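# Move SOC bottle from fridge to bench, close door

## Task

Find the bottle marked SOC in the refrigerator's bin, lift it out and set it upright on the bench, keep the other bottle upright inside the refrigerator, then close the refrigerator door. If neither bottle is marked SOC, take nothing out: close the door and press the CALL key on the operator panel until it latches down. A call made when a SOC bottle was present cannot be reversed.

## Robot and tools

ROBOT. Two arms, left_arm and right_arm, each a six-joint arm with a two-finger gripper, each riding its own carriage on one shared floor track. left_rail carries left_arm and is always the one at larger y; right_rail carries right_arm. Each arm base sits at x = 0, y = its carriage position_m, z = 0.04 m, facing +x.

FRAME. One world frame fixed to the table: table top is z = 0, +z up, +x the direction the arms face, +y to their left. The track runs along y at x = 0 with y = 0 at its centre; the table edge is at x = 0.17 m. Gripper fingers point along the gripper's own +z and close along its y; end_effector_position is the midpoint between closed pads, fingertips about 9 to 33 mm beyond it depending on opening.

execute_actions(actions, cameras). actions is a list holding one action (or empty, which just reports and shows all cameras). An action may contain rows, steps, until, and rail commands. rows: up to 15 rows, each applied for one control step of 1/30 s. Each row is a single flat list of 18 numbers in [-1, 1] covering both arms: left_arm first (shoulder pan, shoulder lift, elbow, wrist 1, wrist 2, wrist 3, then gripper position, force_limit, speed), then the same nine for right_arm. The six joint numbers are offsets, not poses: they count from the Joint targets as they stood when the call began (not from the previous row), scaled so 1.0 = 1.481 rad for pan and lift and 2.222 rad for the other four. Re-sending the same offset in a new call moves the joint further. Gripper numbers are absolute commands: position +1 fully open (140 mm), about -0.8 pads touching, -1 close until blocked; force_limit -1 to +1 (roughly 14 N to 58 N per pad on narrow parts); speed -1 to +1 (about 30 to 250 mm/s). Resend your last three gripper values to leave a gripper unchanged. steps: 1 to 450, at least the number of rows, default 15; after the last row the arms keep heading to its target. until: ends the action early when rail conditions hold, e.g. {"left_rail": {"position_status": ["!=", "moving"]}} or {"all": {"status": "ended"}}; numbers need a comparison such as ">=".

RAILS. Command inside an action: {"left_rail": {"position_m": x}} with left_rail range -0.8 to 1.5 m and right_rail -1.5 to 0.8 m (absolute position on the track), optional speed_m_s 0.01 to 1 and acceleration_factor 0.1 to 1; {"stop": true} brakes it. Then wait for arrival with an until on position_status. Keep carriages at least 0.78 m apart. A drive carries the arm unchanged; rows sent during a drive ride along with the carriage.

move(target, speed, blend, stop_force, zero, blocking, cameras). target is one 18-number row like above, or a list of up to 15 such rows; all offsets in every row count from the same Joint targets present at the call. speed is the top joint speed in rad/s (0.01 to 3.14, default 0.5), one value or one per target. blend (rad) rounds corners in a list. stop_force (4 to 120 N, both arms) ends an arm's path on contact; use it with a low speed for touching, and omit it when backing away from something the gripper presses. zero (default true) re-zeros the force reading first. blocking=false returns early; then use wait or stop before new rows or moves. The result adds a move: line such as done, off_target, held, moving or fault, plus limits=held if a check clipped steps.

wait(seconds 0 to 10) lets the scene run. stop brakes a running move (fingers continue). zoom_image(camera, region [x0,y0,x1,y1], at most 504x504 pixels) enlarges part of the latest image; cameras: cam_high, cam_low, cam_bench_left, cam_bench_mid, cam_bench_right, cam_left_wrist, cam_right_wrist. zero_wrist_force(arm) tares that arm's wrist sensor. finished_scene ends the scene irreversibly.

RESULTS. Joint positions and Joint velocities: one block per arm, rail (m) then the six joints (rad). Joint targets: the commanded angles in the same order; your next offsets start from these. end_effector_position (m) and end_effector_quat_wxyz in the world frame, accurate to a few cm. object_status: 0 moving, 1 blocked while opening, 2 blocked while closing (grip), 3 reached the commanded position or pads met (maybe nothing held). position_measured counts: 3 open, about 75 = 100 mm, 139 = 60 mm, 200 = 20 mm, 230 pads touching. Wrist force/torque are in the gripper's own axes. Rail position_status: moving, done, contact_stop, time_out, stopped, stopped_with_arm, stopped_for_other_arm, stopped_for_other_carriage; position_answer taken or not_taken. Lines like joint command not followed, joint sent to its limit, MOTOR HOT, fault messages report checks and stops.

CAUTIONS. Grip with the outer quarter of the pads; grips near the palm let fingers fold and hold narrow bottles poorly. Confirm object_status 2 before lifting; to squeeze harder raise force_limit and change position slightly (-1 to -0.98). Never let the two arms or grippers press each other. About 150 N on any arm part, or joint torque past its limit (wrist joints only about 32 to 34 N m), stops the arm for 10 s; keep loads close and avoid forcing toward unreachable poses, which also heats motors (brakes at 85 °C). Arms are stiff: a target even slightly beyond a firm surface can fault. Approach slowly, do not drop or knock over bottles, do not slam the door, and never let anything land off the table, on the track or the metal strip. Check the bottle lettering with zoom_image before acting, and press CALL only if no bottle reads SOC.

Each tool is called after ">>>" as name(argument=value, ...) on one line, values as JSON.

## Session

>>> execute_actions(actions=[])

Scene clock: 0.00 s.
left_arm: end_effector_position=(+0.3563, +1.2877, +0.5790) position_measured=3 object_status=3 end_effector_quat_wxyz=(+0.000, +0.000, +1.000, +0.000) | right_arm: end_effector_position=(+0.3563, -1.3027, +0.5790) position_measured=3 object_status=3 end_effector_quat_wxyz=(+0.000, +0.000, +1.000, +0.000)
Joint positions: left_arm=[1.209 -0.28 -2.157 1.821 -1.235 -1.571 -0.28] | right_arm=[-1.381 -0.28 -2.157 1.821 -1.235 -1.571 -0.28]
Joint velocities: within noise
Joint torques (N m): no reading
Motor temperatures (°C): left_arm=[43 30 33 40 44 39] | right_arm=[34 39 27 41 45 31]
Wrist force (N): no reading
Wrist torque (N m): no reading
Wrist force, peak (N): no reading
Joint targets: left_arm=[1.209 -0.280 -2.157 1.821 -1.235 -1.571 -0.280] | right_arm=[-1.381 -0.280 -2.157 1.821 -1.235 -1.571 -0.280]
Tool commands: left_gripper/position=+1.0 left_gripper/force_limit=+1.0 left_gripper/speed=+1.0 right_gripper/position=+1.0 right_gripper/force_limit=+1.0 right_gripper/speed=+1.0
left_rail: position_m=1.209 position_status=done
right_rail: position_m=-1.381 position_status=done

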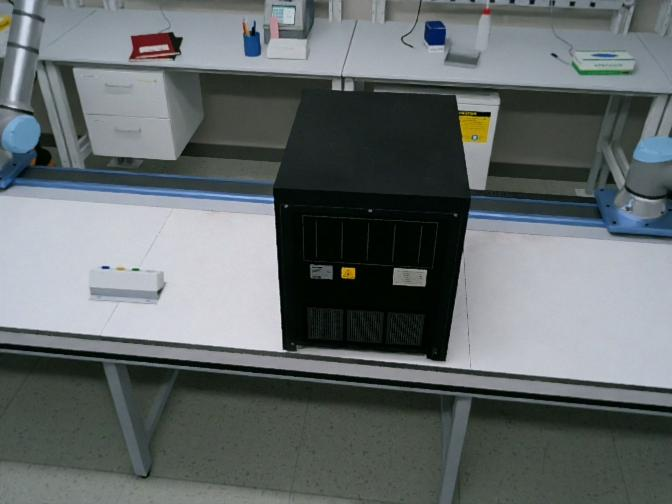

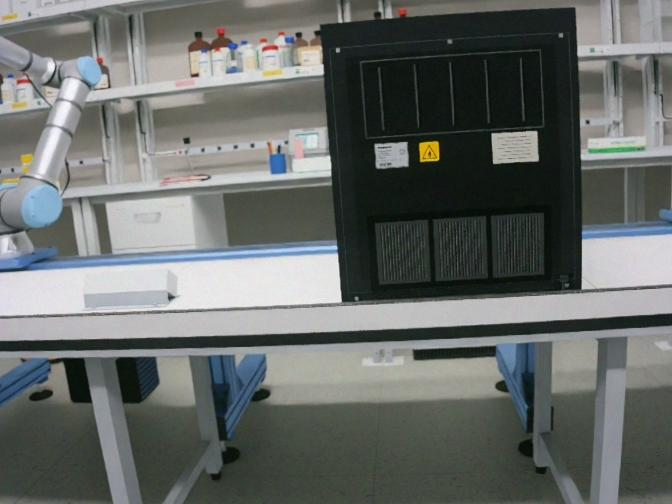

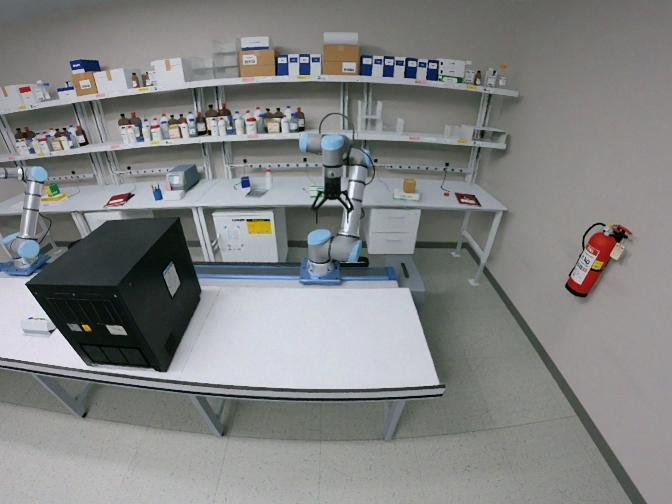

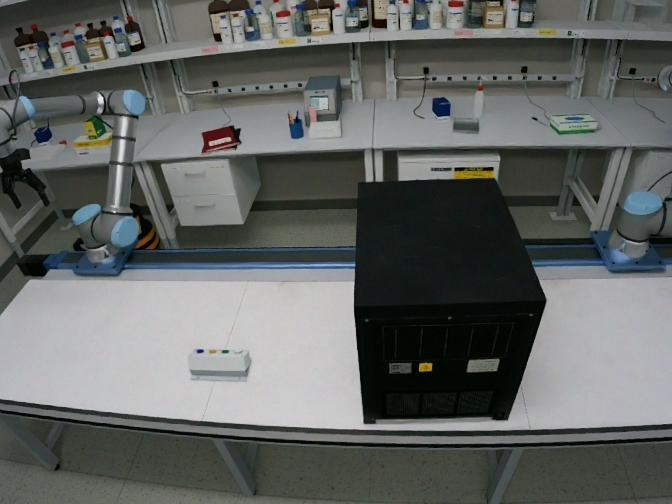

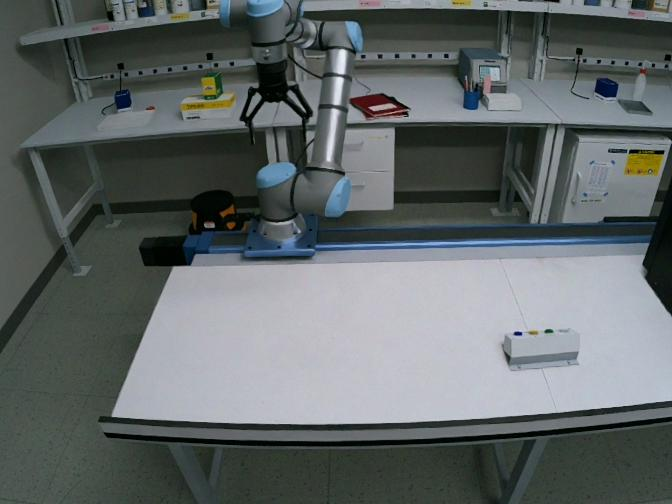

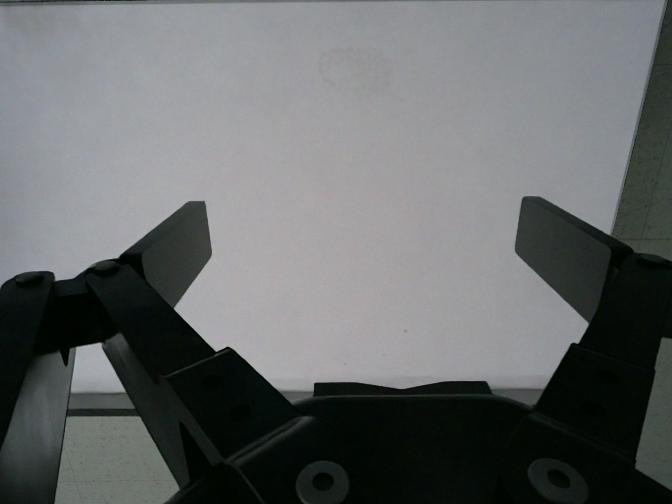

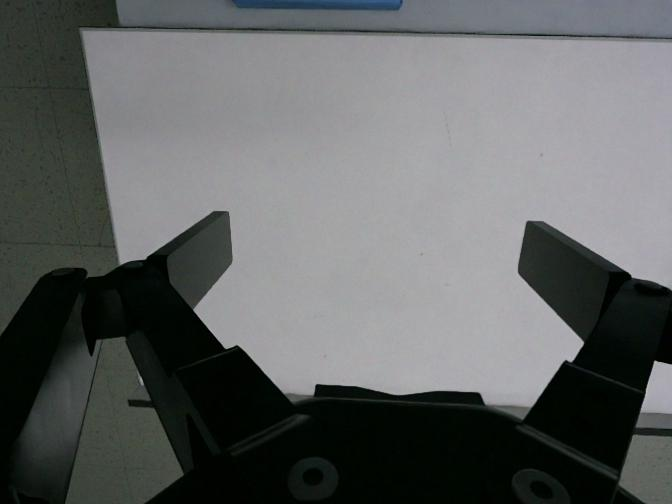

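>>> zoom_image(camera="cam_bench_left", region=[10, 200, 220, 390])

>>> zoom_image(camera="cam_bench_mid", region=[170, 330, 270, 400])

>>> zoom_image(camera="cam_bench_mid", region=[330, 160, 570, 440])

>>> zoom_image(camera="cam_bench_right", region=[480, 180, 672, 390])

Scaled by 2.400 from the camera's 672x504 image, which has a finer 960x720 frame.

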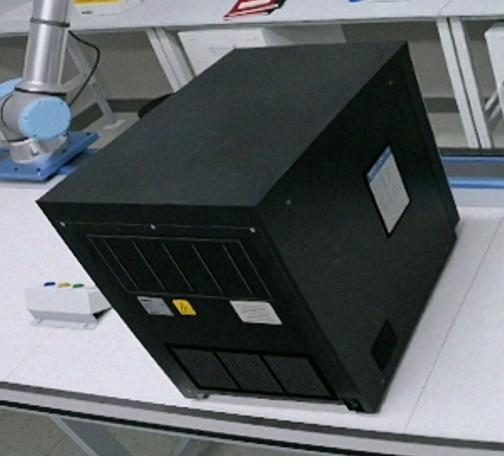

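Scaled by 5.040 from the camera's 672x504 image, which has a finer 960x720 frame.

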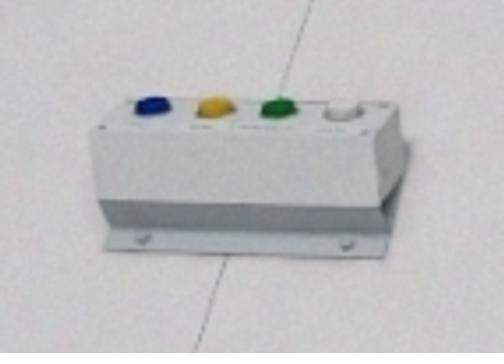

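Scaled by 1.800 from the camera's 672x504 image, which has a finer 960x720 frame.

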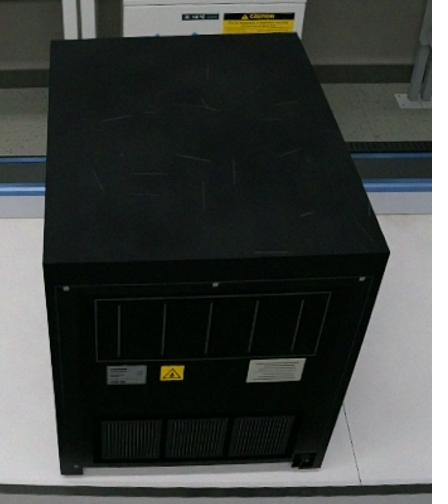

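Scaled by 2.400 from the camera's 672x504 image, which has a finer 960x720 frame.

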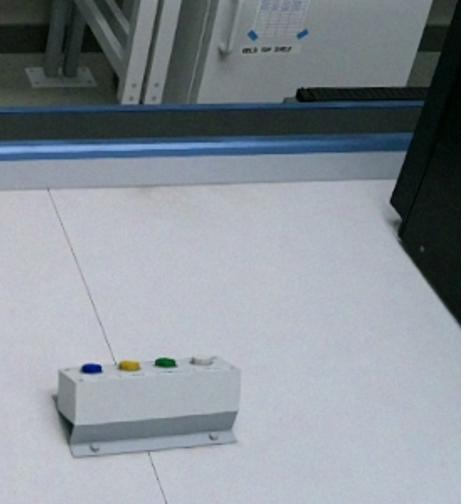

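>>> move(target=[0,0,0,0,0,0,1,1,1,0.189,0.376,-0.8195,0,0,-0.675,1,1,1], speed=1.2)

>>> move(target=[0,0,0,0,0,0,1,1,1,0,-0.3315,-0.8456,0.928,0,-0.612,1,1,1], speed=1.2)

>>> execute_actions(actions=[{"right_rail":{"position_m":0.07,"speed_m_s":0.7,"acceleration_factor":0.6},"steps":200,"until":{"right_rail":{"position_status":["!=","moving"]}}}], cameras=["cam_right_wrist","cam_bench_mid"])

Scene clock: 49.43 s.
left_arm: end_effector_position=(+0.3563, +1.2877, +0.5790) position_measured=3 object_status=3 end_effector_quat_wxyz=(+0.000, +0.000, +1.000, +0.000) | right_arm: end_effector_position=(+0.3267, -1.2073, +1.4158) position_measured=3 object_status=3 end_effector_quat_wxyz=(-0.372, +0.627, -0.508, +0.459)
Joint positions: left_arm=[1.209 -0.28 -2.157 1.821 -1.235 -1.571 -0.28] | right_arm=[-1.381 -0.001 -1.6 0 -1.235 -1.571 -1.78]
Joint torques (N m): left_arm=[-0.88 0.48 -52.95 -4.81 0.01 -0.33] | right_arm=[8.79 10.06 -16.78 -4.09 -0.34 -3.34]
Wrist force (N): left_arm=[-0.6 0.2 -0.1] | right_arm=[-0.3 -0.5 -0.2]
Wrist torque (N m): left_arm=[0.04 0.12 0.00] | right_arm=[0.02 -0.06 0.15]
Wrist force, peak (N): left_arm=[-0.1 0.1 0.8] | right_arm=[0.9 0.0 3.9]
Joint targets: left_arm=[1.209 -0.280 -2.157 1.821 -1.235 -1.571 -0.280] | right_arm=[-1.381 -0.001 -1.600 0.000 -1.235 -1.571 -1.780]
left_rail: position_m=1.209 position_status=done
right_rail: position_m=-1.381 position_status=done
move: done

Scene clock: 51.57 s.
left_arm: end_effector_position=(+0.3563, +1.2877, +0.5790) position_measured=3 object_status=3 end_effector_quat_wxyz=(+0.000, +0.000, +1.000, +0.000) | right_arm: end_effector_position=(-0.4183, -1.2069, +0.9304) position_measured=3 object_status=3 end_effector_quat_wxyz=(-0.173, +0.720, -0.193, +0.644)
Joint positions: left_arm=[1.209 -0.28 -2.157 1.821 -1.235 -1.571 -0.28] | right_arm=[-1.381 0 -1.905 -1.15 0.025 -1.571 -2.617]
Joint torques (N m): left_arm=[-0.19 -0.73 -52.41 -4.95 0.28 -0.05] | right_arm=[-17.27 88.85 56.26 -6.77 -0.49 3.1]
Wrist force (N): left_arm=[-0.1 0.4 -0.4] | right_arm=[-1.0 -0.8 -0.8]
Wrist torque (N m): left_arm=[0.08 0.03 0.00] | right_arm=[-0.11 0.02 -0.14]
Wrist force, peak (N): left_arm=[-0.2 0.3 -0.7] | right_arm=[-22.9 10.8 -9.7]
Joint targets: left_arm=[1.209 -0.280 -2.157 1.821 -1.235 -1.571 -0.280] | right_arm=[-1.381 -0.001 -1.905 -1.150 0.024 -1.571 -2.617]
left_rail: position_m=1.209 position_status=done
right_rail: position_m=-1.381 position_status=done
led back after a hold (right arm): the arm was led back toward your command in small steps, so it may still be short of it.
move: held (right_arm; a check stopped the path); limits=held; right_arm: the wrist 1 is farthest, 0.802 rad from its target
joint command not followed: on one or more control steps a check withheld the commanded joint targets of the right arm, and it was not sent them on those steps.
cause: the commanded joint targets, or the way to them, would bring two parts of the arm too close to each other (its gripper and another part of the arm, with joints 5 (wrist 1) to 7 (wrist 3) between them, 32 mm apart when it was first held).

Scene clock: 54.77 s.
left_arm: end_effector_position=(+0.3563, +1.2877, +0.5790) position_measured=3 object_status=3 end_effector_quat_wxyz=(+0.000, +0.000, +1.000, +0.000) | right_arm: end_effector_position=(-0.4182, +0.2444, +0.9306) position_measured=3 object_status=3 end_effector_quat_wxyz=(-0.173, +0.720, -0.194, +0.644)
Joint positions: left_arm=[1.209 -0.28 -2.157 1.821 -1.235 -1.571 -0.28] | right_arm=[0.07 -0.001 -1.905 -1.15 0.024 -1.571 -2.617]
Joint torques (N m): left_arm=[0.94 0.83 -52.72 -4.84 0.02 -0.03] | right_arm=[9.47 81.66 49.82 -2.36 -0.36 3.18]
Wrist force (N): left_arm=[-0.2 0.3 0.3] | right_arm=[-0.5 -1.1 -0.7]
Wrist torque (N m): left_arm=[0.06 0.05 0.00] | right_arm=[-0.19 -0.08 -0.14]
Wrist force, peak (N): left_arm=[-0.8 0.4 -0.5] | right_arm=[-1.5 -2.6 -1.1]
Joint targets: left_arm=[1.209 -0.280 -2.157 1.821 -1.235 -1.571 -0.280] | right_arm=[0.070 -0.001 -1.905 -1.150 0.024 -1.571 -2.617]
Tool commands: left_gripper/position=+1.0 left_gripper/force_limit=+1.0 left_gripper/speed=+1.0 right_gripper/position=+1.0 right_gripper/force_limit=+1.0 right_gripper/speed=+1.0
left_rail: position_m=1.209 position_status=done
right_rail: position_m=0.070 speed_m_s=0.70 position_status=done
camera_calibration:
cam_right_wrist: T_world_to_cam=[[0.0188906, -0.876628, -0.480797, 0.691798], [-0.445883, 0.423029, -0.788819, 0.440201], [0.894892, 0.22928, -0.382882, 0.85502], [0, 0, 0, 1]] pos_world=[-0.581941, 0.224193, 1.00722]
Images, in order (width x height): cam_bench_mid 672x504, cam_right_wrist 672x504.

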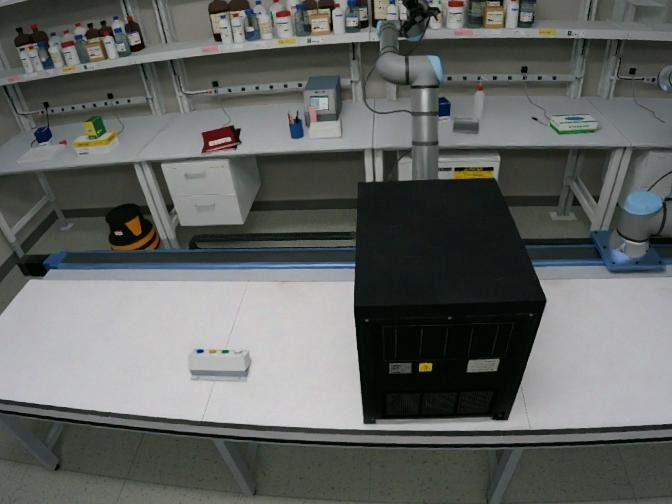

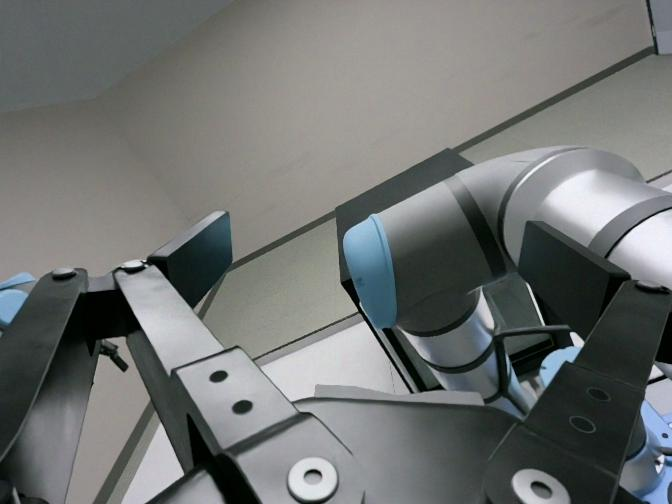

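>>> execute_actions(actions=[{"right_rail":{"position_m":-0.30},"steps":150,"until":{"right_rail":{"position_status":["!=","moving"]}}}])

>>> move(target=[0,0,0,0,0,0,1,1,1,0.946,0.206,0.5176,-0.191,-0.3956,0.953,1,1,1], speed=1.2)

>>> move(target=[0,0,0,0,0,0,1,1,1,0.5875,0.3937,0.637,0,0,0.225,1,1,1], speed=1.2, cameras=["cam_right_wrist","cam_bench_mid"])

Scene clock: 76.03 s.
left_arm: end_effector_position=(+0.3563, +1.2877, +0.5790) position_measured=3 object_status=3 end_effector_quat_wxyz=(+0.000, +0.000, +1.000, +0.000) | right_arm: end_effector_position=(-0.4182, -0.1256, +0.9306) position_measured=3 object_status=3 end_effector_quat_wxyz=(-0.173, +0.720, -0.194, +0.644)
Joint positions: left_arm=[1.209 -0.28 -2.157 1.821 -1.235 -1.571 -0.28] | right_arm=[-0.3 0 -1.905 -1.15 0.024 -1.571 -2.617]
Joint torques (N m): left_arm=[0.29 -0.92 -54.4 -4.88 0.47 -0.45] | right_arm=[-8.69 70.19 30.36 -1.41 -0.59 3.13]
Wrist force (N): left_arm=[0.0 0.6 0.0] | right_arm=[-0.4 -1.0 -0.6]
Wrist torque (N m): left_arm=[0.13 0.00 -0.01] | right_arm=[-0.16 -0.11 -0.13]
Wrist force, peak (N): left_arm=[-0.6 0.7 -0.2] | right_arm=[-2.1 -3.3 -0.5]
Joint targets: left_arm=[1.209 -0.280 -2.157 1.821 -1.235 -1.571 -0.280] | right_arm=[-0.300 -0.001 -1.905 -1.150 0.024 -1.571 -2.617]
Tool commands: left_gripper/position=+1.0 left_gripper/force_limit=+1.0 left_gripper/speed=+1.0 right_gripper/position=+1.0 right_gripper/force_limit=+1.0 right_gripper/speed=+1.0
left_rail: position_m=1.209 position_status=done
right_rail: position_m=-0.300 speed_m_s=0.70 position_status=done

Scene clock: 78.70 s.
left_arm: end_effector_position=(+0.3563, +1.2877, +0.5790) position_measured=3 object_status=3 end_effector_quat_wxyz=(+0.000, +0.000, +1.000, +0.000) | right_arm: end_effector_position=(+0.1149, -0.1519, +1.2566) position_measured=3 object_status=3 end_effector_quat_wxyz=(-0.354, +0.667, -0.588, +0.290)
Joint positions: left_arm=[1.209 -0.28 -2.157 1.821 -1.235 -1.571 -0.28] | right_arm=[-0.3 1.401 -1.6 0 -0.4 -2.45 -0.5]
Joint torques (N m): left_arm=[1.18 0.23 -53.98 -5.21 -0.24 -0.23] | right_arm=[6.53 13.24 7.37 -8.22 -4.89 3.6]
Wrist force (N): left_arm=[0.0 0.4 -0.1] | right_arm=[0.1 -0.3 0.2]
Wrist torque (N m): left_arm=[0.08 -0.01 0.00] | right_arm=[0.02 -0.10 -0.07]
Wrist force, peak (N): left_arm=[-0.6 0.4 -0.3] | right_arm=[-4.4 -2.5 -0.9]
Joint targets: left_arm=[1.209 -0.280 -2.157 1.821 -1.235 -1.571 -0.280] | right_arm=[-0.300 1.401 -1.599 0.000 -0.400 -2.450 -0.499]
left_rail: position_m=1.209 position_status=done
right_rail: position_m=-0.300 speed_m_s=0.70 position_status=done
move: done

Scene clock: 80.77 s.
left_arm: end_effector_position=(+0.3563, +1.2877, +0.5790) position_measured=3 object_status=3 end_effector_quat_wxyz=(+0.000, +0.000, +1.000, +0.000) | right_arm: end_effector_position=(-0.3398, +0.2402, +0.3995) position_measured=3 object_status=3 end_effector_quat_wxyz=(-0.003, +0.707, +0.002, +0.707)
Joint positions: left_arm=[1.209 -0.28 -2.157 1.821 -1.235 -1.571 -0.28] | right_arm=[-0.3 2.271 -1.016 1.415 -0.4 -2.45 0]
Joint torques (N m): left_arm=[0.2 -2.52 -54.16 -5.26 0.15 -0.2] | right_arm=[10.08 -84.01 -27.43 3.78 0.89 3.74]
Wrist force (N): left_arm=[0.3 -0.1 -0.3] | right_arm=[-0.4 -1.4 -0.6]
Wrist torque (N m): left_arm=[-0.03 -0.06 -0.01] | right_arm=[-0.29 -0.09 -0.09]
Wrist force, peak (N): left_arm=[-0.6 0.8 0.0] | right_arm=[-7.8 3.0 -2.6]
Joint targets: left_arm=[1.209 -0.280 -2.157 1.821 -1.235 -1.571 -0.280] | right_arm=[-0.300 2.271 -1.016 1.416 -0.400 -2.450 0.001]
left_rail: position_m=1.209 position_status=done
right_rail: position_m=-0.300 speed_m_s=0.70 position_status=done
move: done
camera_calibration:
cam_right_wrist: T_world_to_cam=[[0.0810298, -0.996368, 0.0261636, 0.278662], [-0.355589, -0.053421, -0.933114, 0.260716], [0.931123, 0.0663066, -0.358626, 0.624231], [0, 0, 0, 1]] pos_world=[-0.511108, 0.250187, 0.459853]
Images, in order (width x height): cam_bench_mid 672x504, cam_right_wrist 672x504.

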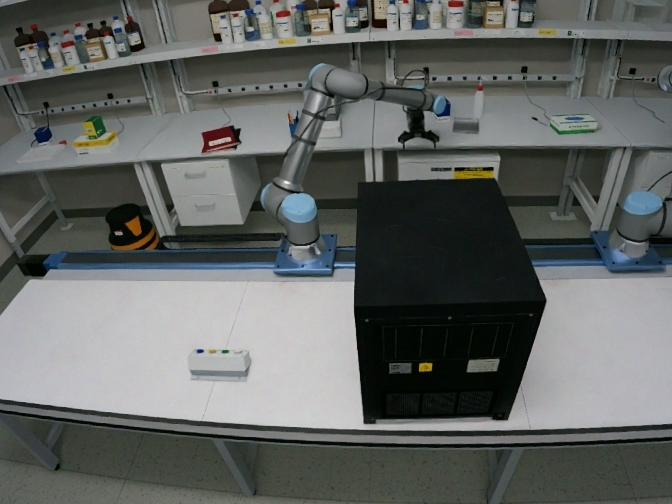

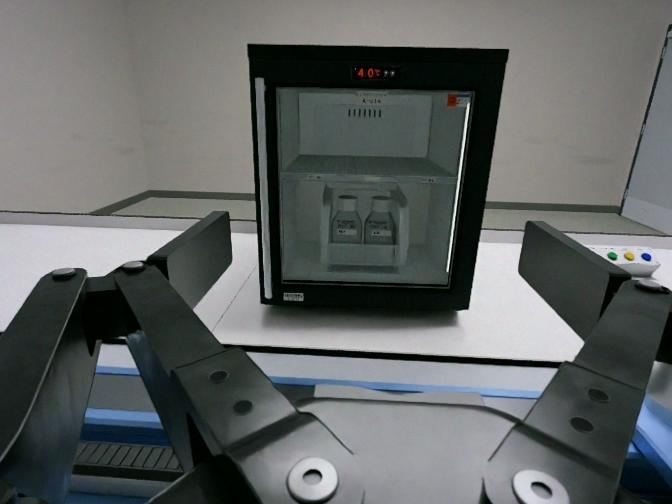

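Excellent view.

>>> zoom_image(camera="cam_right_wrist", region=[300, 160, 430, 280])

>>> zoom_image(camera="cam_right_wrist", region=[230, 30, 520, 330])

>>> zoom_image(camera="cam_right_wrist", region=[326, 218, 400, 250])

>>> zoom_image(camera="cam_right_wrist", region=[570, 230, 672, 290])

Scaled by 3.877 from the camera's 672x504 image, which has a finer 960x720 frame.

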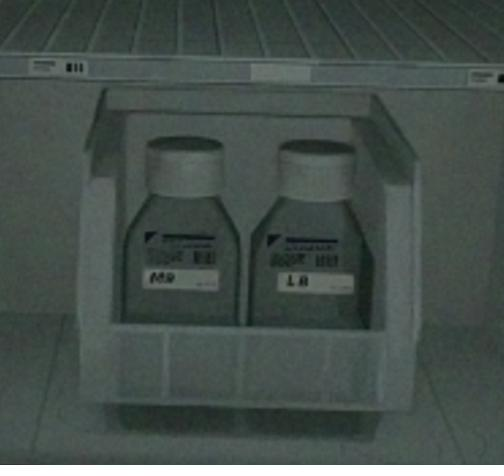

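Scaled by 1.680 from the camera's 672x504 image, which has a finer 960x720 frame.

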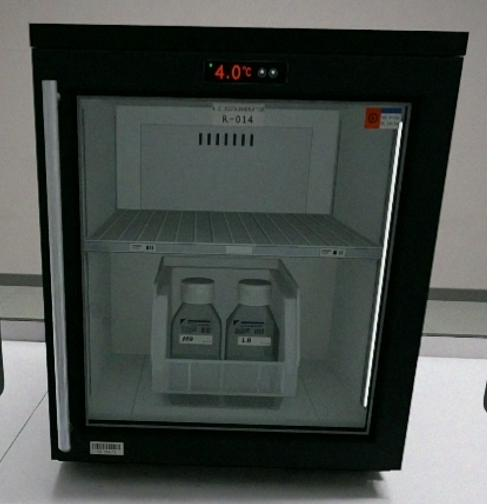

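Scaled by 6.811 from the camera's 672x504 image, which has a finer 960x720 frame.

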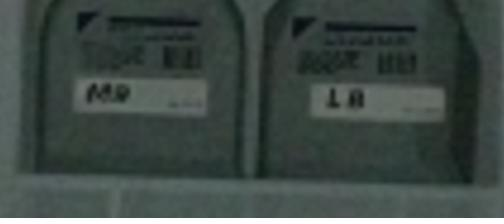

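Scaled by 4.941 from the camera's 672x504 image, which has a finer 960x720 frame.

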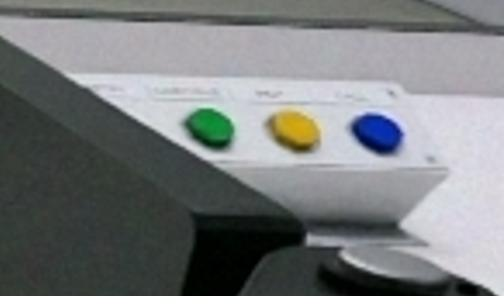

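>>> move(target=[0,0,0,0,0,0,1,1,1,-0.272,-0.2228,0.2534,-0.105,-0.1773,0,1,1,1], speed=0.8, cameras=["cam_right_wrist"])

>>> zoom_image(camera="cam_right_wrist", region=[260, 130, 460, 280])

Scene clock: 93.17 s.
left_arm: end_effector_position=(+0.3563, +1.2877, +0.5790) position_measured=3 object_status=3 end_effector_quat_wxyz=(+0.000, +0.000, +1.000, +0.000) | right_arm: end_effector_position=(-0.1998, +0.2611, +0.3907) position_measured=3 object_status=3 end_effector_quat_wxyz=(-0.004, +0.708, +0.000, +0.706)
Joint positions: left_arm=[1.209 -0.28 -2.157 1.821 -1.235 -1.571 -0.28] | right_arm=[-0.3 2.113 -1.147 1.634 -0.493 -2.604 0.001]
Joint torques (N m): left_arm=[-0.03 -2.1 -54.14 -5.76 0.08 -0.2] | right_arm=[10.35 -73.28 -55.74 4.26 2.59 3.57]
Wrist force (N): left_arm=[-0.3 0.5 -0.2] | right_arm=[-0.2 -1.5 -0.8]
Wrist torque (N m): left_arm=[0.10 0.08 0.00] | right_arm=[-0.30 -0.13 -0.10]
Wrist force, peak (N): left_arm=[-0.8 -0.7 -0.3] | right_arm=[1.5 -1.4 15.8]
Joint targets: left_arm=[1.209 -0.280 -2.157 1.821 -1.235 -1.571 -0.280] | right_arm=[-0.300 2.113 -1.146 1.633 -0.493 -2.604 0.001]
left_rail: position_m=1.209 position_status=done
right_rail: position_m=-0.300 speed_m_s=0.70 position_status=done
move: held (right_arm; a check stopped the path); limits=held; right_arm: the elbow is farthest, 0.346 rad from its target
joint command not followed: on one or more control steps a check withheld the commanded joint targets of the right arm, and it was not sent them on those steps.
cause: the commanded joint targets, or the way to them, would bring two parts of the arm too close to each other (its gripper and another part of the arm, with joints 5 (wrist 1) to 7 (wrist 3) between them, 6 mm apart when it was first held).
camera_calibration:
cam_right_wrist: T_world_to_cam=[[0.0779065, -0.996727, 0.0215975, 0.289634], [-0.357973, -0.0481855, -0.932488, 0.301382], [0.930476, 0.0649155, -0.360555, 0.490308], [0, 0, 0, 1]] pos_world=[-0.370897, 0.271379, 0.451563]
Images, in order (width x height): cam_right_wrist 672x504.

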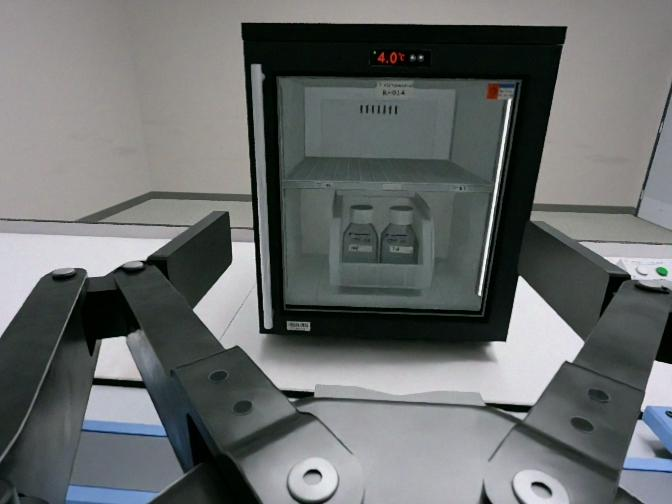

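Scaled by 2.520 from the camera's 672x504 image, which has a finer 960x720 frame.

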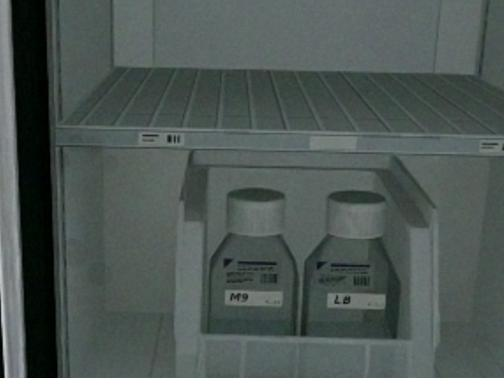

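>>> execute_actions(actions=[], cameras=["cam_bench_left","cam_right_wrist","cam_bench_right","cam_high"])

>>> zoom_image(camera="cam_bench_left", region=[130, 210, 230, 320])

>>> zoom_image(camera="cam_right_wrist", region=[230, 10, 340, 120])

>>> zoom_image(camera="cam_right_wrist", region=[230, 260, 540, 350])

>>> zoom_image(camera="cam_right_wrist", region=[460, 10, 580, 130])

>>> zoom_image(camera="cam_bench_right", region=[495, 320, 595, 380])

>>> zoom_image(camera="cam_high", region=[80, 260, 170, 305])

Scene clock: 99.77 s.
left_arm: end_effector_position=(+0.3563, +1.2877, +0.5790) position_measured=3 object_status=3 end_effector_quat_wxyz=(+0.000, +0.000, +1.000, +0.000) | right_arm: end_effector_position=(-0.1999, +0.2612, +0.3908) position_measured=3 object_status=3 end_effector_quat_wxyz=(-0.004, +0.708, +0.000, +0.706)
Joint positions: left_arm=[1.209 -0.28 -2.157 1.821 -1.235 -1.571 -0.28] | right_arm=[-0.3 2.113 -1.146 1.633 -0.493 -2.604 0.001]
Joint velocities: within noise
Joint torques (N m): left_arm=[-1.8 -1.51 -55.54 -5.76 0.2 -0.43] | right_arm=[8.32 -66.1 -55.44 4.55 2.25 3.49]
Motor temperatures (°C): left_arm=[42 29 33 40 43 39] | right_arm=[33 39 27 41 45 30]
Wrist force (N): left_arm=[-0.3 -0.1 0.2] | right_arm=[-0.4 -1.4 -0.6]
Wrist torque (N m): left_arm=[-0.03 0.07 0.00] | right_arm=[-0.27 -0.10 -0.10]
Wrist force, peak (N): left_arm=[-0.5 0.7 0.0] | right_arm=[-0.6 -1.7 -0.7]
Joint targets: left_arm=[1.209 -0.280 -2.157 1.821 -1.235 -1.571 -0.280] | right_arm=[-0.300 2.113 -1.146 1.633 -0.493 -2.604 0.001]
Tool commands: left_gripper/position=+1.0 left_gripper/force_limit=+1.0 left_gripper/speed=+1.0 right_gripper/position=+1.0 right_gripper/force_limit=+1.0 right_gripper/speed=+1.0
left_rail: position_m=1.209 position_status=done
right_rail: position_m=-0.300 speed_m_s=0.70 position_status=done
camera_calibration:
cam_right_wrist: T_world_to_cam=[[0.0779749, -0.996724, 0.0214662, 0.289823], [-0.358094, -0.048096, -0.932446, 0.301356], [0.930424, 0.0650204, -0.360672, 0.490435], [0, 0, 0, 1]] pos_world=[-0.370997, 0.271479, 0.451663]
Images, in order (width x height): cam_high 672x504, cam_bench_left 672x504, cam_bench_right 672x504, cam_right_wrist 672x504.

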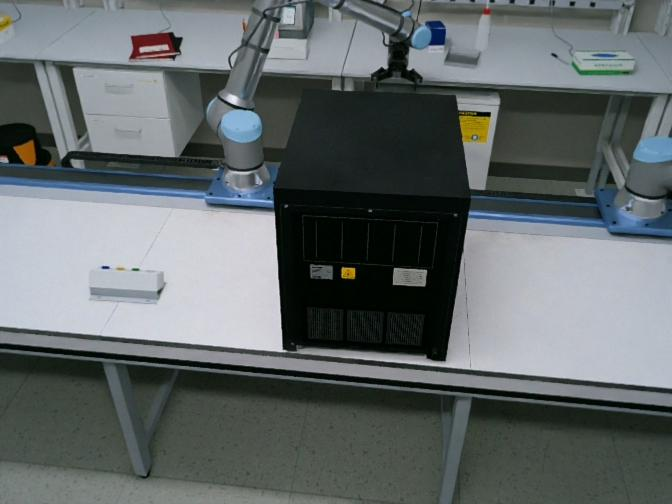

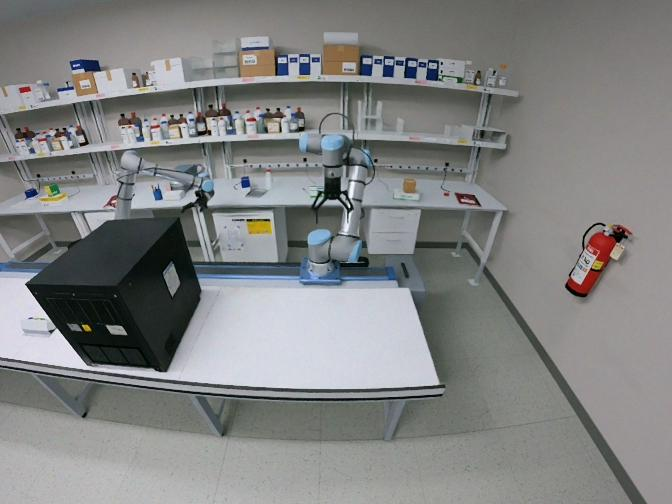

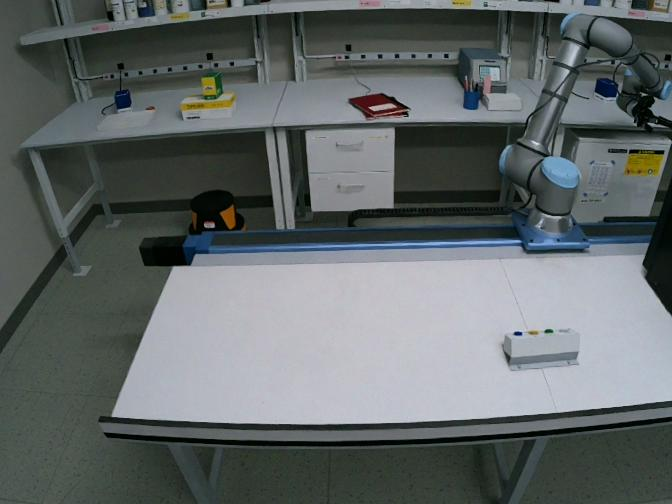

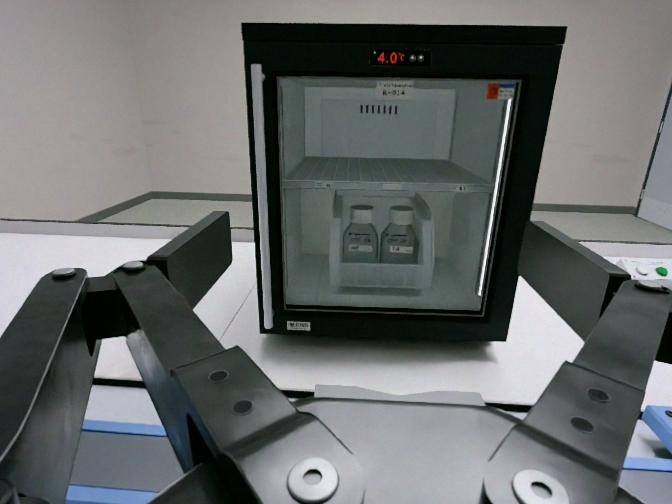

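Scaled by 4.582 from the camera's 672x504 image, which has a finer 960x720 frame.

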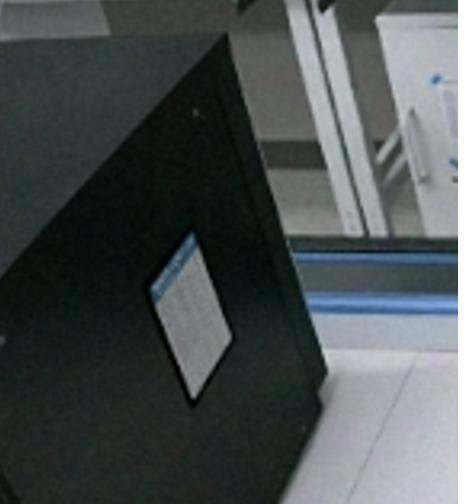

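Scaled by 4.582 from the camera's 672x504 image, which has a finer 960x720 frame.

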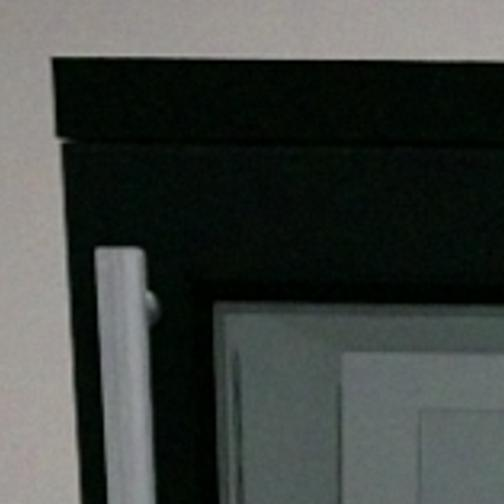

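Scaled by 1.626 from the camera's 672x504 image, which has a finer 960x720 frame.

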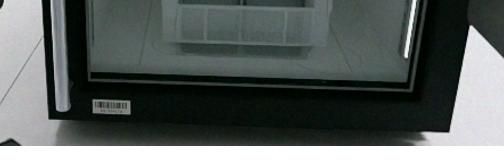

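Scaled by 4.200 from the camera's 672x504 image, which has a finer 960x720 frame.

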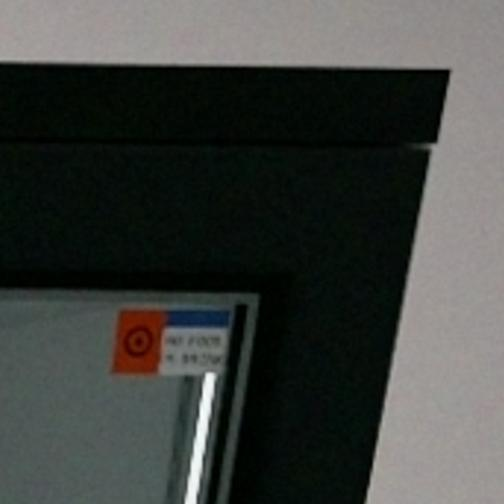

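Scaled by 5.040 from the camera's 672x504 image, which has a finer 960x720 frame.

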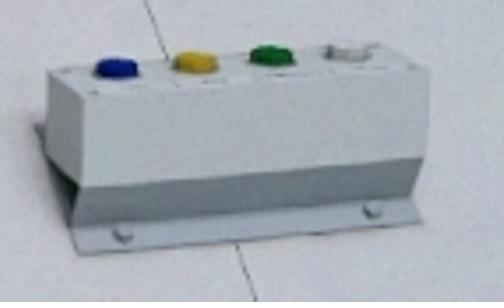

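Scaled by 5.600 from the camera's 672x504 image, which has a finer 960x720 frame.

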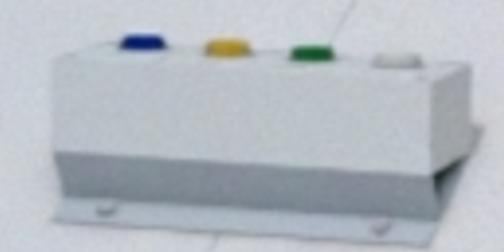

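>>> execute_actions(actions=[{"right_rail":{"position_m":-0.70},"steps":150,"until":{"right_rail":{"position_status":["!=","moving"]}}}])

>>> move(target=[0,0,0,0,0,0,1,1,1,-0.7515,-0.5766,0.120,-0.273,0.272,0,1,1,1], speed=1.0)

>>> move(target=[0,0,0,0,0,0,1,1,1,-0.675,0.137,0.0545,-0.3128,0.193,0,1,1,1], speed=1.0, cameras=["cam_right_wrist"])

Scene clock: 113.23 s.
left_arm: end_effector_position=(+0.3563, +1.2877, +0.5790) position_measured=3 object_status=3 end_effector_quat_wxyz=(+0.000, +0.000, +1.000, +0.000) | right_arm: end_effector_position=(-0.2000, -0.1388, +0.3908) position_measured=3 object_status=3 end_effector_quat_wxyz=(-0.004, +0.708, +0.000, +0.706)
Joint positions: left_arm=[1.209 -0.28 -2.157 1.821 -1.235 -1.571 -0.28] | right_arm=[-0.7 2.113 -1.146 1.633 -0.493 -2.604 0.001]
Joint torques (N m): left_arm=[-0.53 -1.74 -56 -5.79 -0.11 -0.45] | right_arm=[-16.93 -85.46 -30.55 1.02 0.02 3.12]
Wrist force (N): left_arm=[-0.3 0.2 -0.1] | right_arm=[-0.5 -1.3 -0.9]
Wrist torque (N m): left_arm=[0.04 0.07 0.00] | right_arm=[-0.26 -0.07 -0.11]
Wrist force, peak (N): left_arm=[-0.4 0.4 -0.7] | right_arm=[-0.4 -3.7 -0.8]
Joint targets: left_arm=[1.209 -0.280 -2.157 1.821 -1.235 -1.571 -0.280] | right_arm=[-0.700 2.113 -1.146 1.633 -0.493 -2.604 0.001]
Tool commands: left_gripper/position=+1.0 left_gripper/force_limit=+1.0 left_gripper/speed=+1.0 right_gripper/position=+1.0 right_gripper/force_limit=+1.0 right_gripper/speed=+1.0
left_rail: position_m=1.209 position_status=done
right_rail: position_m=-0.700 speed_m_s=0.70 position_status=done

Scene clock: 115.17 s.
left_arm: end_effector_position=(+0.3563, +1.2877, +0.5790) position_measured=3 object_status=3 end_effector_quat_wxyz=(+0.000, +0.000, +1.000, +0.000) | right_arm: end_effector_position=(+0.1418, -0.4191, +0.5030) position_measured=3 object_status=3 end_effector_quat_wxyz=(-0.058, -0.495, +0.824, -0.270)
Joint positions: left_arm=[1.209 -0.28 -2.157 1.821 -1.235 -1.571 -0.28] | right_arm=[-0.7 1 -2 1.9 -1.099 -2 0.001]
Joint torques (N m): left_arm=[-0.7 -3.58 -56.33 -5.77 -0.17 -0.69] | right_arm=[-14.61 -18.58 -37.42 -6 0.82 3.08]
Wrist force (N): left_arm=[-0.1 -0.1 0.0] | right_arm=[0.0 -0.2 0.4]
Wrist torque (N m): left_arm=[-0.03 0.03 -0.01] | right_arm=[-0.03 -0.13 -0.16]
Wrist force, peak (N): left_arm=[0.0 0.2 -0.9] | right_arm=[-2.6 -0.5 -5.0]
Joint targets: left_arm=[1.209 -0.280 -2.157 1.821 -1.235 -1.571 -0.280] | right_arm=[-0.700 1.000 -2.001 1.900 -1.100 -2.000 0.001]
left_rail: position_m=1.209 position_status=done
right_rail: position_m=-0.700 speed_m_s=0.70 position_status=done
move: done

Scene clock: 116.97 s.
left_arm: end_effector_position=(+0.3563, +1.2877, +0.5790) position_measured=3 object_status=3 end_effector_quat_wxyz=(+0.000, +0.000, +1.000, +0.000) | right_arm: end_effector_position=(+0.5394, -0.5257, +0.3506) position_measured=3 object_status=3 end_effector_quat_wxyz=(+0.000, +0.000, +1.000, +0.000)
Joint positions: left_arm=[1.209 -0.28 -2.157 1.821 -1.235 -1.571 -0.28] | right_arm=[-0.7 0 -1.798 2.021 -1.794 -1.571 0.001]
Joint torques (N m): left_arm=[-0.65 -1.9 -56.35 -6.11 0.03 -0.4] | right_arm=[-18.08 -16.84 -36.13 -8.74 2.23 3.9]
Wrist force (N): left_arm=[0.1 0.1 0.1] | right_arm=[0.1 -0.1 0.6]
Wrist torque (N m): left_arm=[0.02 -0.01 0.00] | right_arm=[-0.04 -0.06 -0.14]
Wrist force, peak (N): left_arm=[-0.2 0.7 -0.3] | right_arm=[-2.8 -3.6 1.5]
Joint targets: left_arm=[1.209 -0.280 -2.157 1.821 -1.235 -1.571 -0.280] | right_arm=[-0.700 0.000 -1.798 2.021 -1.795 -1.571 0.001]
left_rail: position_m=1.209 position_status=done
right_rail: position_m=-0.700 speed_m_s=0.70 position_status=done
move: done
camera_calibration:
cam_right_wrist: T_world_to_cam=[[-0.0272834, 0.996941, -0.0732389, 0.586825], [0.933199, 0.0516645, 0.355626, -0.60495], [0.358322, -0.0586438, -0.931754, 0.282986], [0, 0, 0, 1]] pos_world=[0.479149, -0.53718, 0.521788]
Images, in order (width x height): cam_right_wrist 672x504.

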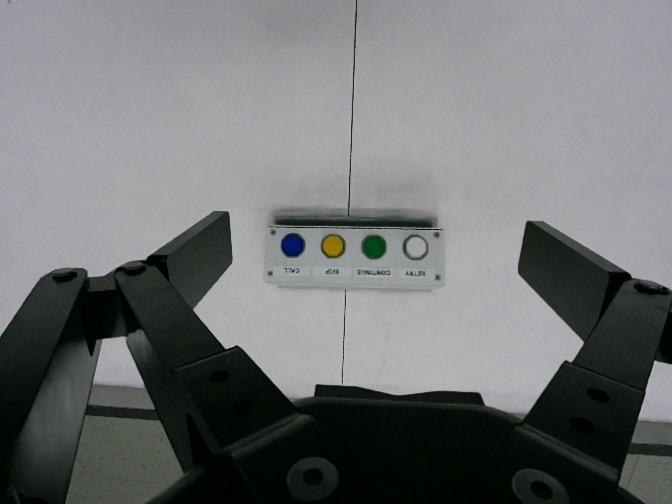

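>>> zoom_image(camera="cam_right_wrist", region=[260, 210, 450, 290])

Scaled by 2.653 from the camera's 672x504 image, which has a finer 960x720 frame.

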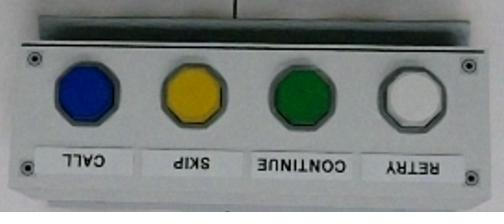

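>>> execute_actions(actions=[{"right_rail":{"position_m":-0.788},"rows":[[0,0,0,0,0,0,1,1,1,0,0,0,0,0,0,-1,-1,-0.5]],"steps":150,"until":{"right_rail":{"position_status":["!=","moving"]}}}])

>>> move(target=[0,0,0,0,0,0,1,1,1,0,0.187,0.0252,-0.1499,0,0,-1,-1,-0.5], speed=0.4, cameras=["cam_right_wrist","cam_bench_right","cam_bench_mid"])

>>> zoom_image(camera="cam_bench_right", region=[440, 220, 620, 380])

>>> zoom_image(camera="cam_right_wrist", region=[200, 120, 600, 420])

Scene clock: 136.93 s.
left_arm: end_effector_position=(+0.3563, +1.2877, +0.5790) position_measured=3 object_status=3 end_effector_quat_wxyz=(+0.000, +0.000, +1.000, +0.000) | right_arm: end_effector_position=(+0.5395, -0.6139, +0.3506) position_measured=232 object_status=0 end_effector_quat_wxyz=(+0.000, +0.000, +1.000, +0.000)
Joint positions: left_arm=[1.209 -0.28 -2.157 1.821 -1.235 -1.571 -0.28] | right_arm=[-0.788 0 -1.798 2.021 -1.795 -1.571 0.001]
Joint torques (N m): left_arm=[0.25 -3.29 -56.56 -6.2 0.09 -0.22] | right_arm=[-3.02 -19.84 -39.27 -7.05 0.38 3.21]
Wrist force (N): left_arm=[-0.1 0.2 -0.1] | right_arm=[-0.5 -0.1 0.3]
Wrist torque (N m): left_arm=[0.04 0.03 0.00] | right_arm=[-0.02 0.08 -0.14]
Wrist force, peak (N): left_arm=[-0.1 0.9 -0.1] | right_arm=[0.3 -1.9 0.3]
Joint targets: left_arm=[1.209 -0.280 -2.157 1.821 -1.235 -1.571 -0.280] | right_arm=[-0.788 0.000 -1.798 2.021 -1.795 -1.571 0.001]
left_rail: position_m=1.209 position_status=done
right_rail: position_m=-0.788 speed_m_s=0.70 position_status=done

Scene clock: 138.40 s.
left_arm: end_effector_position=(+0.3563, +1.2877, +0.5790) position_measured=3 object_status=3 end_effector_quat_wxyz=(+0.000, +0.000, +1.000, +0.000) | right_arm: end_effector_position=(+0.6360, -0.6139, +0.1905) position_measured=232 object_status=3 end_effector_quat_wxyz=(+0.000, +0.000, +1.000, +0.000)
Joint positions: left_arm=[1.209 -0.28 -2.157 1.821 -1.235 -1.571 -0.28] | right_arm=[-0.788 0 -1.521 2.077 -2.127 -1.571 0.001]
Joint torques (N m): left_arm=[0.24 -4.06 -56.02 -6.07 0.12 -0.39] | right_arm=[3.8 -36.84 -31.56 -7.67 -1.19 2.67]
Wrist force (N): left_arm=[-0.1 0.1 -0.2] | right_arm=[0.1 -0.3 0.6]
Wrist torque (N m): left_arm=[0.02 0.02 0.00] | right_arm=[-0.08 -0.04 -0.12]
Wrist force, peak (N): left_arm=[-0.8 0.2 -0.1] | right_arm=[-0.8 0.4 2.6]
Joint targets: left_arm=[1.209 -0.280 -2.157 1.821 -1.235 -1.571 -0.280] | right_arm=[-0.788 0.000 -1.521 2.077 -2.128 -1.571 0.001]
left_rail: position_m=1.209 position_status=done
right_rail: position_m=-0.788 speed_m_s=0.70 position_status=done
move: done
camera_calibration:
cam_right_wrist: T_world_to_cam=[[-0.0268907, 0.996961, -0.0731115, 0.665303], [0.933133, 0.0512657, 0.355859, -0.63381], [0.358525, -0.0586535, -0.931676, 0.0939155], [0, 0, 0, 1]] pos_world=[0.575648, -0.62528, 0.361687]
Images, in order (width x height): cam_bench_mid 672x504, cam_bench_right 672x504, cam_right_wrist 672x504.

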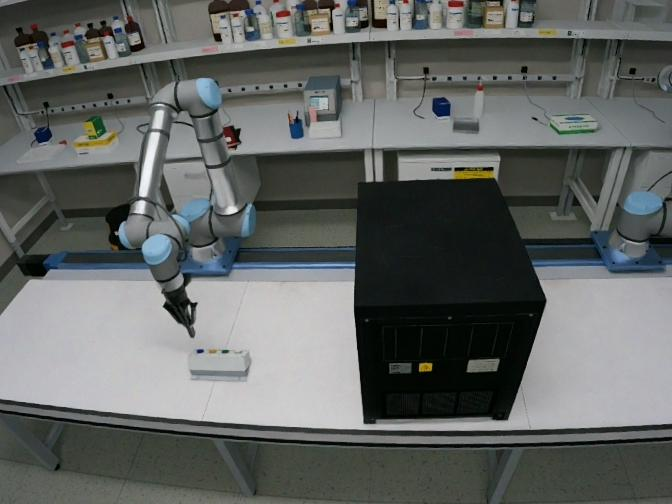

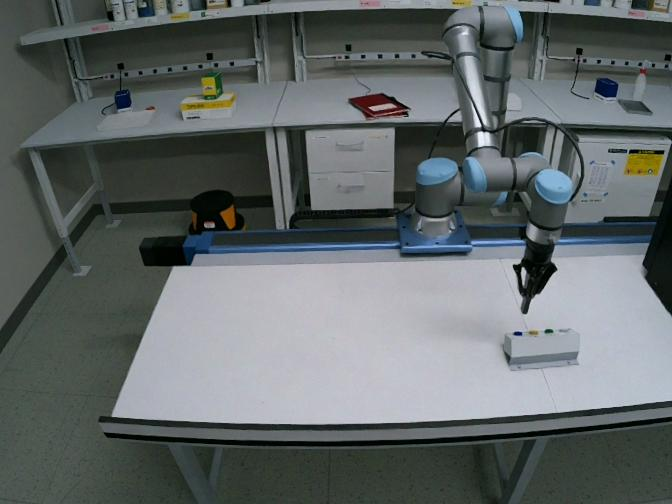

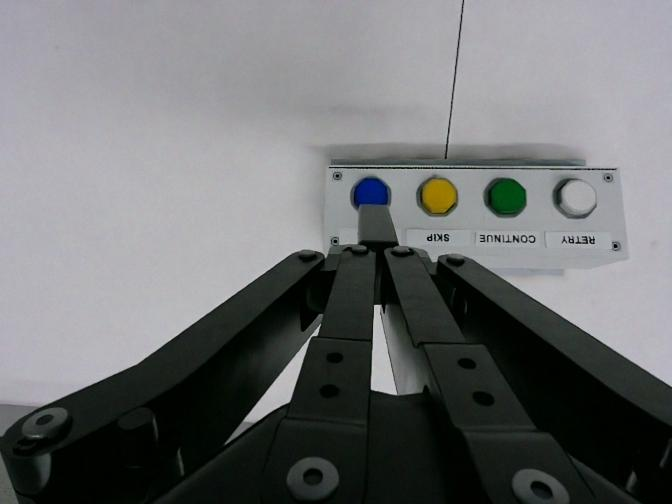

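Scaled by 2.800 from the camera's 672x504 image, which has a finer 960x720 frame.

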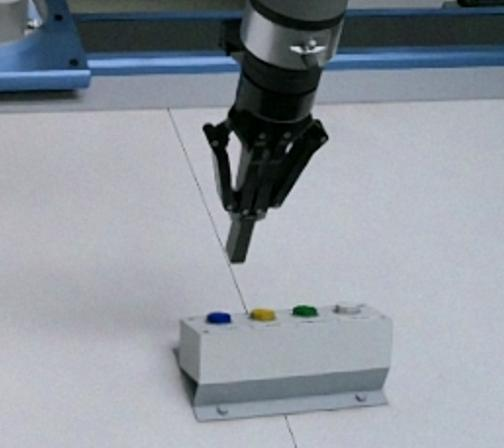

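Scaled by 1.260 from the camera's 672x504 image, which has a finer 960x720 frame.

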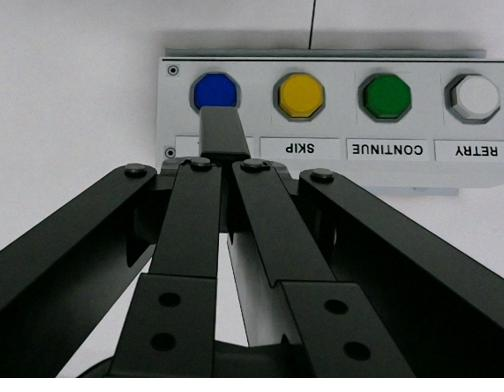

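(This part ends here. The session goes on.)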